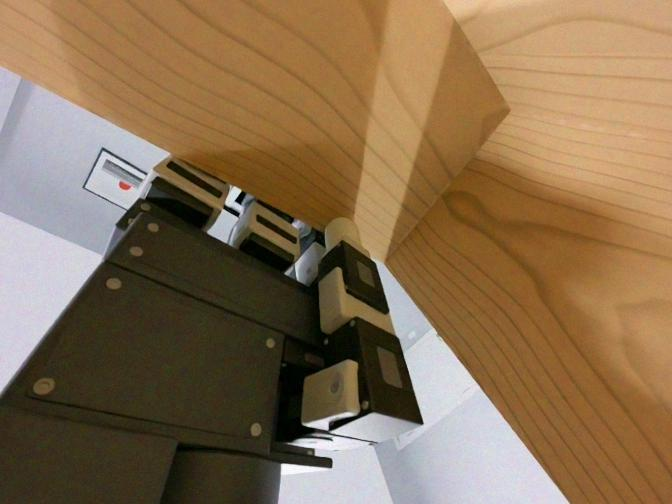

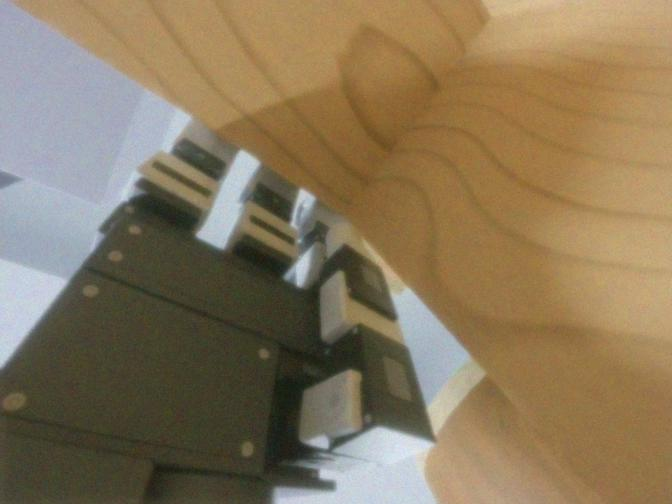

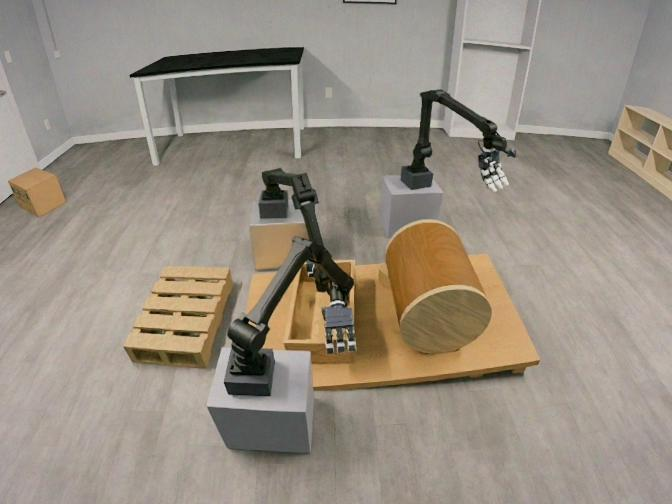

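Emit:
{"name": "move", "arguments": {"arm1": {"joints":{"hand_index_mcp":0.914,"hand_middle_mcp":0.914,"hand_ring_mcp":0.914,"hand_index_pip":0.726,"hand_middle_pip":0.726,"hand_ring_pip":0.726,"hand_thumb_mcp":-0.444}}, "arm2": {"joints":{"hand_index_mcp":0.914,"hand_middle_mcp":0.914,"hand_ring_mcp":0.914,"hand_index_pip":0.726,"hand_middle_pip":0.726,"hand_ring_pip":0.726}}}}

Emit:
{"name": "move", "arguments": {"arm1": {"target":[-0.395,0.20,0.17,0.5592,-0.829,0,0],"speed":0.1}, "arm2": {"target":[-0.26,-0.255,0.26,0,0,0.829,-0.5592],"speed":0.15,"joints":{"hand_thumb_mcp":-0.444,"hand_thumb_ipl":0.17}}}}

Emit:
{"name": "move", "arguments": {"arm1": {"target":[-0.395,0.19,0.13,0.5592,-0.829,0,0],"speed":0.1}, "arm2": {"target":[-0.265,-0.24,0.13,0,0,0.829,-0.5592],"speed":0.1}, "cameras": ["arm1_cam_wrist","arm2_cam_wrist","cam_high"]}}

Scene clock: 3550.20 s.
Joint torques (N m): arm1=[-1.61 -17.44 5.97 -2.06 0.11 0.22] | arm2=[2.49 -18.55 5.55 -1.7 -0.74 -0.6] | arm3=[-0.5 -14.04 7.97 1.07 -0.21 -0.24]
Motor temperatures (°C): arm1=[29 46 34 25 25 28] | arm2=[28 38 35 27 30 28] | arm3=[25 38 44 25 24 26]
Heat: arm1: hottest joint2_rad 46 °C; arm2: hottest joint2_rad 38 °C; arm3: hottest joint3_rad 44 °C.
move: arm1 off_target; arm2 done
Joint velocities: within noise
arm1.joint_positions: joint1_rad=+0.485 joint2_rad=+2.777 joint3_rad=+1.750 joint4_rad=-1.691 joint5_rad=-0.438 joint6_rad=+0.175 hand_index_mcp=+0.907 hand_index_abd=-0.002 hand_index_pip=+0.720 hand_index_dip=-0.998 hand_middle_mcp=+0.920 hand_middle_abd=-0.002 hand_middle_pip=+0.719 hand_middle_dip=-0.997 hand_ring_mcp=+0.965 hand_ring_abd=-0.001 hand_ring_pip=+0.719 hand_ring_dip=-0.997 hand_thumb_cmc=-0.570 hand_thumb_axl=+0.680 hand_thumb_mcp=-0.443 hand_thumb_ipl=+0.169 hand_current_limit=+0.770 hand_speed=-0.600
arm1.joint_status: hand_ring_mcp off_target (ended at +0.965, target +0.914); the others done
arm1.hand_state: goal,goal,goal,goal,goal,goal,goal,goal,blocked,goal,goal,goal,goal,goal,goal,goal
arm1.index_mcp_current_ma: -7
arm1.index_abd_current_ma: -1
arm1.index_pip_current_ma: -5
arm1.index_dip_current_ma: 1
arm1.middle_mcp_current_ma: 5
arm1.middle_abd_current_ma: -1
arm1.middle_pip_current_ma: -7
arm1.middle_dip_current_ma: 2
arm1.ring_mcp_current_ma: 119
arm1.ring_abd_current_ma: 0
arm1.ring_pip_current_ma: -7
arm1.ring_dip_current_ma: 2
arm1.thumb_cmc_current_ma: 0
arm1.thumb_axl_current_ma: 2
arm1.thumb_mcp_current_ma: 0
arm1.thumb_ipl_current_ma: -1
arm1.hand_goal_index_mcp: 0.914
arm1.hand_goal_index_abd: 0.000
arm1.hand_goal_index_pip: 0.726
arm1.hand_goal_index_dip: -1.000
arm1.hand_goal_middle_mcp: 0.914
arm1.hand_goal_middle_abd: 0.000
arm1.hand_goal_middle_pip: 0.726
arm1.hand_goal_middle_dip: -1.000
arm1.hand_goal_ring_mcp: 0.914
arm1.hand_goal_ring_abd: 0.000
arm1.hand_goal_ring_pip: 0.726
arm1.hand_goal_ring_dip: -1.000
arm1.hand_goal_thumb_cmc: -0.570
arm1.hand_goal_thumb_axl: 0.678
arm1.hand_goal_thumb_mcp: -0.444
arm1.hand_goal_thumb_ipl: 0.170
arm1.hand: x=-0.3850 y=+0.2135 z=+0.1298 quat_wxyz=(-0.560, +0.828, +0.008, +0.000) (m; scene frame)
arm1.hand_target: x=-0.3851 y=+0.1905 z=+0.1302 quat_wxyz=(-0.543, +0.840, -0.001, +0.004) (m; scene frame)
arm1.hand_status: not commanded
arm2.joint_positions: joint1_rad=-0.589 joint2_rad=+2.671 joint3_rad=+1.745 joint4_rad=-1.705 joint5_rad=+0.583 joint6_rad=-0.206 hand_index_mcp=+0.907 hand_index_abd=+0.001 hand_index_pip=+0.719 hand_index_dip=-0.997 hand_middle_mcp=+0.907 hand_middle_abd=-0.004 hand_middle_pip=+0.718 hand_middle_dip=-0.996 hand_ring_mcp=+0.908 hand_ring_abd=-0.004 hand_ring_pip=+0.720 hand_ring_dip=-0.996 hand_thumb_cmc=-0.564 hand_thumb_axl=+0.700 hand_thumb_mcp=-0.884 hand_thumb_ipl=+0.147 hand_current_limit=+0.770 hand_speed=-0.600
arm2.joint_status: all done
arm2.hand_state: goal,goal,goal,goal,goal,goal,goal,goal,goal,goal,goal,goal,goal,blocked,goal,blocked
arm2.index_mcp_current_ma: -2
arm2.index_abd_current_ma: 0
arm2.index_pip_current_ma: -2
arm2.index_dip_current_ma: 0
arm2.middle_mcp_current_ma: -2
arm2.middle_abd_current_ma: 0
arm2.middle_pip_current_ma: -2
arm2.middle_dip_current_ma: 0
arm2.ring_mcp_current_ma: -1
arm2.ring_abd_current_ma: 0
arm2.ring_pip_current_ma: -1
arm2.ring_dip_current_ma: 0
arm2.thumb_cmc_current_ma: 1
arm2.thumb_axl_current_ma: 17
arm2.thumb_mcp_current_ma: -1
arm2.thumb_ipl_current_ma: -21
arm2.hand_goal_index_mcp: 0.914
arm2.hand_goal_index_abd: 0.000
arm2.hand_goal_index_pip: 0.726
arm2.hand_goal_index_dip: -1.000
arm2.hand_goal_middle_mcp: 0.914
arm2.hand_goal_middle_abd: 0.000
arm2.hand_goal_middle_pip: 0.726
arm2.hand_goal_middle_dip: -1.000
arm2.hand_goal_ring_mcp: 0.914
arm2.hand_goal_ring_abd: 0.000
arm2.hand_goal_ring_pip: 0.726
arm2.hand_goal_ring_dip: -1.000
arm2.hand_goal_thumb_cmc: -0.570
arm2.hand_goal_thumb_axl: 0.678
arm2.hand_goal_thumb_mcp: -0.880
arm2.hand_goal_thumb_ipl: 0.170
arm2.hand: x=-0.2311 y=-0.2398 z=+0.1584 quat_wxyz=(+0.032, +0.027, +0.837, -0.546) (m; scene frame)
arm2.hand_target: x=-0.2532 y=-0.2420 z=+0.1324 quat_wxyz=(+0.002, +0.000, +0.832, -0.554) (m; scene frame)
arm2.hand_status: not commanded
arm3: as last shown
pictures: none

Scene clock: 3551.93 s.
Joint torques (N m): arm1=[-0.85 -18.84 2.28 -2.07 -0.12 0.08] | arm2=[1.96 -21.48 3.88 -1.62 0.43 -0.29] | arm3=[-0.38 -14.1 7.95 1.14 -0.23 -0.21]
Motor temperatures (°C): arm1=[29 46 34 25 25 28] | arm2=[28 38 35 27 30 28] | arm3=[25 38 44 25 24 26]
Heat: arm1: hottest joint2_rad 46 °C; arm2: hottest joint2_rad 38 °C; arm3: hottest joint3_rad 44 °C.
move: arm1 off_target; arm2 off_target
Joint velocities: within noise
arm1.joint_positions: joint1_rad=+0.467 joint2_rad=+2.699 joint3_rad=+1.683 joint4_rad=-1.691 joint5_rad=-0.425 joint6_rad=+0.181 hand_index_mcp=+0.907 hand_index_abd=-0.002 hand_index_pip=+0.720 hand_index_dip=-0.998 hand_middle_mcp=+0.908 hand_middle_abd=-0.002 hand_middle_pip=+0.719 hand_middle_dip=-0.997 hand_ring_mcp=+0.907 hand_ring_abd=+0.000 hand_ring_pip=+0.719 hand_ring_dip=-0.997 hand_thumb_cmc=-0.570 hand_thumb_axl=+0.680 hand_thumb_mcp=-0.443 hand_thumb_ipl=+0.169 hand_current_limit=+0.770 hand_speed=-0.600
arm1.joint_status: not commanded
arm1.hand_state: goal,goal,goal,goal,goal,goal,goal,goal,goal,goal,goal,goal,goal,goal,goal,goal
arm1.index_mcp_current_ma: -7
arm1.index_abd_current_ma: -1
arm1.index_pip_current_ma: -5
arm1.index_dip_current_ma: 1
arm1.middle_mcp_current_ma: -6
arm1.middle_abd_current_ma: -1
arm1.middle_pip_current_ma: -7
arm1.middle_dip_current_ma: 2
arm1.ring_mcp_current_ma: -6
arm1.ring_abd_current_ma: 0
arm1.ring_pip_current_ma: -7
arm1.ring_dip_current_ma: 2
arm1.thumb_cmc_current_ma: 0
arm1.thumb_axl_current_ma: 2
arm1.thumb_mcp_current_ma: 0
arm1.thumb_ipl_current_ma: -1
arm1.hand_goal_index_mcp: 0.914
arm1.hand_goal_index_abd: 0.000
arm1.hand_goal_index_pip: 0.726
arm1.hand_goal_index_dip: -1.000
arm1.hand_goal_middle_mcp: 0.914
arm1.hand_goal_middle_abd: 0.000
arm1.hand_goal_middle_pip: 0.726
arm1.hand_goal_middle_dip: -1.000
arm1.hand_goal_ring_mcp: 0.914
arm1.hand_goal_ring_abd: 0.000
arm1.hand_goal_ring_pip: 0.726
arm1.hand_goal_ring_dip: -1.000
arm1.hand_goal_thumb_cmc: -0.570
arm1.hand_goal_thumb_axl: 0.678
arm1.hand_goal_thumb_mcp: -0.444
arm1.hand_goal_thumb_ipl: 0.170
arm1.on_its_own: hand_ring_mcp moved -0.057 to your old target +0.914
arm1.hand: x=-0.3941 y=+0.2105 z=+0.1588 quat_wxyz=(-0.555, +0.832, +0.003, -0.001) (m; scene frame)
arm1.hand_target: x=-0.3951 y=+0.2005 z=+0.1695 quat_wxyz=(-0.545, +0.838, -0.001, +0.003) (m; scene frame)
arm1.hand_status: off_target (0.015 m and 0.7 deg from the pose sent, 0.044 m and 0.9 deg at the start; a joint's target at an end of its range on 51 of 52 steps)
arm2.joint_positions: joint1_rad=-0.589 joint2_rad=+2.382 joint3_rad=+1.501 joint4_rad=-1.705 joint5_rad=+0.566 joint6_rad=-0.285 hand_index_mcp=+0.906 hand_index_abd=+0.001 hand_index_pip=+0.719 hand_index_dip=-0.997 hand_middle_mcp=+0.907 hand_middle_abd=-0.003 hand_middle_pip=+0.718 hand_middle_dip=-0.996 hand_ring_mcp=+0.907 hand_ring_abd=-0.004 hand_ring_pip=+0.720 hand_ring_dip=-0.996 hand_thumb_cmc=-0.568 hand_thumb_axl=+0.680 hand_thumb_mcp=-0.444 hand_thumb_ipl=+0.168 hand_current_limit=+0.770 hand_speed=-0.600
arm2.joint_status: all done
arm2.hand_state: goal,goal,goal,goal,goal,goal,goal,goal,goal,goal,goal,goal,goal,goal,goal,goal
arm2.index_mcp_current_ma: -2
arm2.index_abd_current_ma: 0
arm2.index_pip_current_ma: -1
arm2.index_dip_current_ma: 0
arm2.middle_mcp_current_ma: -2
arm2.middle_abd_current_ma: 0
arm2.middle_pip_current_ma: -2
arm2.middle_dip_current_ma: 0
arm2.ring_mcp_current_ma: -2
arm2.ring_abd_current_ma: 0
arm2.ring_pip_current_ma: -1
arm2.ring_dip_current_ma: 0
arm2.thumb_cmc_current_ma: 0
arm2.thumb_axl_current_ma: 0
arm2.thumb_mcp_current_ma: 0
arm2.thumb_ipl_current_ma: 0
arm2.hand_goal_index_mcp: 0.914
arm2.hand_goal_index_abd: 0.000
arm2.hand_goal_index_pip: 0.726
arm2.hand_goal_index_dip: -1.000
arm2.hand_goal_middle_mcp: 0.914
arm2.hand_goal_middle_abd: 0.000
arm2.hand_goal_middle_pip: 0.726
arm2.hand_goal_middle_dip: -1.000
arm2.hand_goal_ring_mcp: 0.914
arm2.hand_goal_ring_abd: 0.000
arm2.hand_goal_ring_pip: 0.726
arm2.hand_goal_ring_dip: -1.000
arm2.hand_goal_thumb_cmc: -0.570
arm2.hand_goal_thumb_axl: 0.678
arm2.hand_goal_thumb_mcp: -0.444
arm2.hand_goal_thumb_ipl: 0.170
arm2.hand: x=-0.2551 y=-0.2583 z=+0.2601 quat_wxyz=(+0.015, +0.006, +0.848, -0.529) (m; scene frame)
arm2.hand_target: x=-0.2601 y=-0.2555 z=+0.2597 quat_wxyz=(+0.014, -0.006, +0.848, -0.529) (m; scene frame)
arm2.hand_status: off_target (0.006 m and 4.5 deg from the pose sent, 0.107 m and 5.1 deg at the start; a joint's target at an end of its range on 51 of 52 steps)
arm3: as last shown
pictures: none

Scene clock: 3553.93 s.
Joint torques (N m): arm1=[-1.49 -16.15 5.35 -2.06 -0.07 0.02] | arm2=[2.26 -19.9 5.86 -1.89 0.16 -0.12] | arm3=[-0.56 -14.15 7.97 1.05 -0.23 -0.21]
Motor temperatures (°C): arm1=[29 46 34 25 25 28] | arm2=[28 38 35 27 30 28] | arm3=[25 38 44 25 24 26]
Heat: arm1: hottest joint2_rad 46 °C; arm2: hottest joint2_rad 38 °C; arm3: hottest joint3_rad 44 °C.
move: arm1 off_target; arm2 off_target
Joint velocities: within noise
arm1.joint_positions: joint1_rad=+0.460 joint2_rad=+2.758 joint3_rad=+1.749 joint4_rad=-1.691 joint5_rad=-0.418 joint6_rad=+0.181 hand_index_mcp=+0.906 hand_index_abd=-0.002 hand_index_pip=+0.723 hand_index_dip=-0.998 hand_middle_mcp=+0.908 hand_middle_abd=-0.002 hand_middle_pip=+0.719 hand_middle_dip=-0.997 hand_ring_mcp=+0.916 hand_ring_abd=+0.000 hand_ring_pip=+0.719 hand_ring_dip=-0.997 hand_thumb_cmc=-0.570 hand_thumb_axl=+0.680 hand_thumb_mcp=-0.443 hand_thumb_ipl=+0.169 hand_current_limit=+0.770 hand_speed=-0.600
arm1.joint_status: not commanded
arm1.hand_state: goal,goal,goal,goal,goal,goal,goal,goal,goal,goal,goal,goal,goal,goal,goal,goal
arm1.index_mcp_current_ma: -8
arm1.index_abd_current_ma: -1
arm1.index_pip_current_ma: -2
arm1.index_dip_current_ma: 1
arm1.middle_mcp_current_ma: -6
arm1.middle_abd_current_ma: -1
arm1.middle_pip_current_ma: -7
arm1.middle_dip_current_ma: 2
arm1.ring_mcp_current_ma: 1
arm1.ring_abd_current_ma: 0
arm1.ring_pip_current_ma: -7
arm1.ring_dip_current_ma: 2
arm1.thumb_cmc_current_ma: 0
arm1.thumb_axl_current_ma: 2
arm1.thumb_mcp_current_ma: 0
arm1.thumb_ipl_current_ma: -1
arm1.hand_goal_index_mcp: 0.914
arm1.hand_goal_index_abd: 0.000
arm1.hand_goal_index_pip: 0.726
arm1.hand_goal_index_dip: -1.000
arm1.hand_goal_middle_mcp: 0.914
arm1.hand_goal_middle_abd: 0.000
arm1.hand_goal_middle_pip: 0.726
arm1.hand_goal_middle_dip: -1.000
arm1.hand_goal_ring_mcp: 0.914
arm1.hand_goal_ring_abd: 0.000
arm1.hand_goal_ring_pip: 0.726
arm1.hand_goal_ring_dip: -1.000
arm1.hand_goal_thumb_cmc: -0.570
arm1.hand_goal_thumb_axl: 0.678
arm1.hand_goal_thumb_mcp: -0.444
arm1.hand_goal_thumb_ipl: 0.170
arm1.hand: x=-0.3942 y=+0.2007 z=+0.1368 quat_wxyz=(-0.552, +0.834, +0.003, +0.000) (m; scene frame)
arm1.hand_target: x=-0.3953 y=+0.1906 z=+0.1301 quat_wxyz=(-0.546, +0.838, -0.001, +0.004) (m; scene frame)
arm1.hand_status: off_target (0.013 m and 1.0 deg from the pose sent, 0.035 m and 0.7 deg at the start; a joint's target at an end of its range on 59 of 60 steps)
arm2.joint_positions: joint1_rad=-0.565 joint2_rad=+2.696 joint3_rad=+1.725 joint4_rad=-1.702 joint5_rad=+0.539 joint6_rad=-0.249 hand_index_mcp=+0.924 hand_index_abd=+0.001 hand_index_pip=+0.719 hand_index_dip=-0.997 hand_middle_mcp=+0.906 hand_middle_abd=-0.003 hand_middle_pip=+0.718 hand_middle_dip=-0.996 hand_ring_mcp=+0.906 hand_ring_abd=-0.004 hand_ring_pip=+0.720 hand_ring_dip=-0.996 hand_thumb_cmc=-0.568 hand_thumb_axl=+0.680 hand_thumb_mcp=-0.443 hand_thumb_ipl=+0.169 hand_current_limit=+0.770 hand_speed=-0.600
arm2.joint_status: not commanded
arm2.hand_state: goal,goal,goal,goal,goal,goal,goal,goal,goal,goal,goal,goal,goal,goal,goal,goal
arm2.index_mcp_current_ma: 3
arm2.index_abd_current_ma: 0
arm2.index_pip_current_ma: -1
arm2.index_dip_current_ma: 0
arm2.middle_mcp_current_ma: -2
arm2.middle_abd_current_ma: 0
arm2.middle_pip_current_ma: -2
arm2.middle_dip_current_ma: 0
arm2.ring_mcp_current_ma: -2
arm2.ring_abd_current_ma: 0
arm2.ring_pip_current_ma: -1
arm2.ring_dip_current_ma: 0
arm2.thumb_cmc_current_ma: 0
arm2.thumb_axl_current_ma: 0
arm2.thumb_mcp_current_ma: 0
arm2.thumb_ipl_current_ma: 0
arm2.hand_goal_index_mcp: 0.914
arm2.hand_goal_index_abd: 0.000
arm2.hand_goal_index_pip: 0.726
arm2.hand_goal_index_dip: -1.000
arm2.hand_goal_middle_mcp: 0.914
arm2.hand_goal_middle_abd: 0.000
arm2.hand_goal_middle_pip: 0.726
arm2.hand_goal_middle_dip: -1.000
arm2.hand_goal_ring_mcp: 0.914
arm2.hand_goal_ring_abd: 0.000
arm2.hand_goal_ring_pip: 0.726
arm2.hand_goal_ring_dip: -1.000
arm2.hand_goal_thumb_cmc: -0.570
arm2.hand_goal_thumb_axl: 0.678
arm2.hand_goal_thumb_mcp: -0.444
arm2.hand_goal_thumb_ipl: 0.170
arm2.hand: x=-0.2604 y=-0.2459 z=+0.1426 quat_wxyz=(-0.001, +0.005, +0.832, -0.555) (m; scene frame)
arm2.hand_target: x=-0.2651 y=-0.2404 z=+0.1303 quat_wxyz=(+0.001, +0.000, +0.831, -0.557) (m; scene frame)
arm2.hand_status: off_target (0.015 m and 0.8 deg from the pose sent, 0.132 m and 4.5 deg at the start; a joint's target at an end of its range on 21 of 60 steps)
arm3: as last shown
pictures: arm1_cam_wrist, arm2_cam_wrist, cam_high
Images, in order (width x height): arm1_cam_wrist 672x504, arm2_cam_wrist 672x504, cam_high 672x504.

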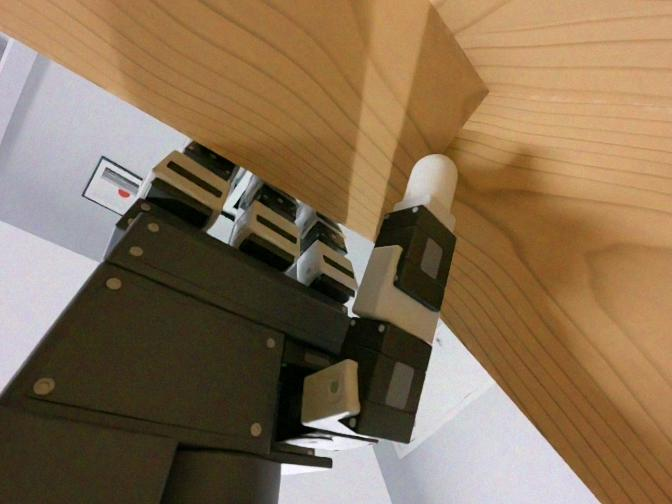

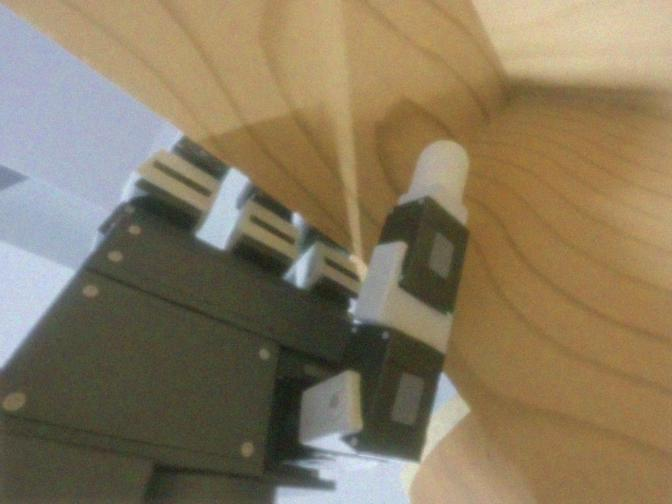

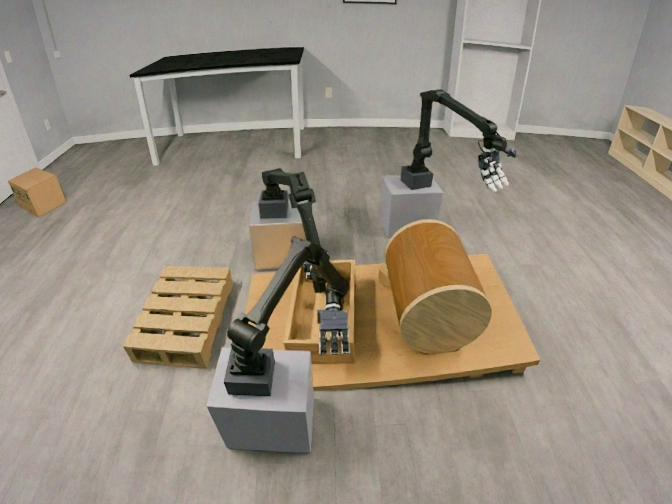

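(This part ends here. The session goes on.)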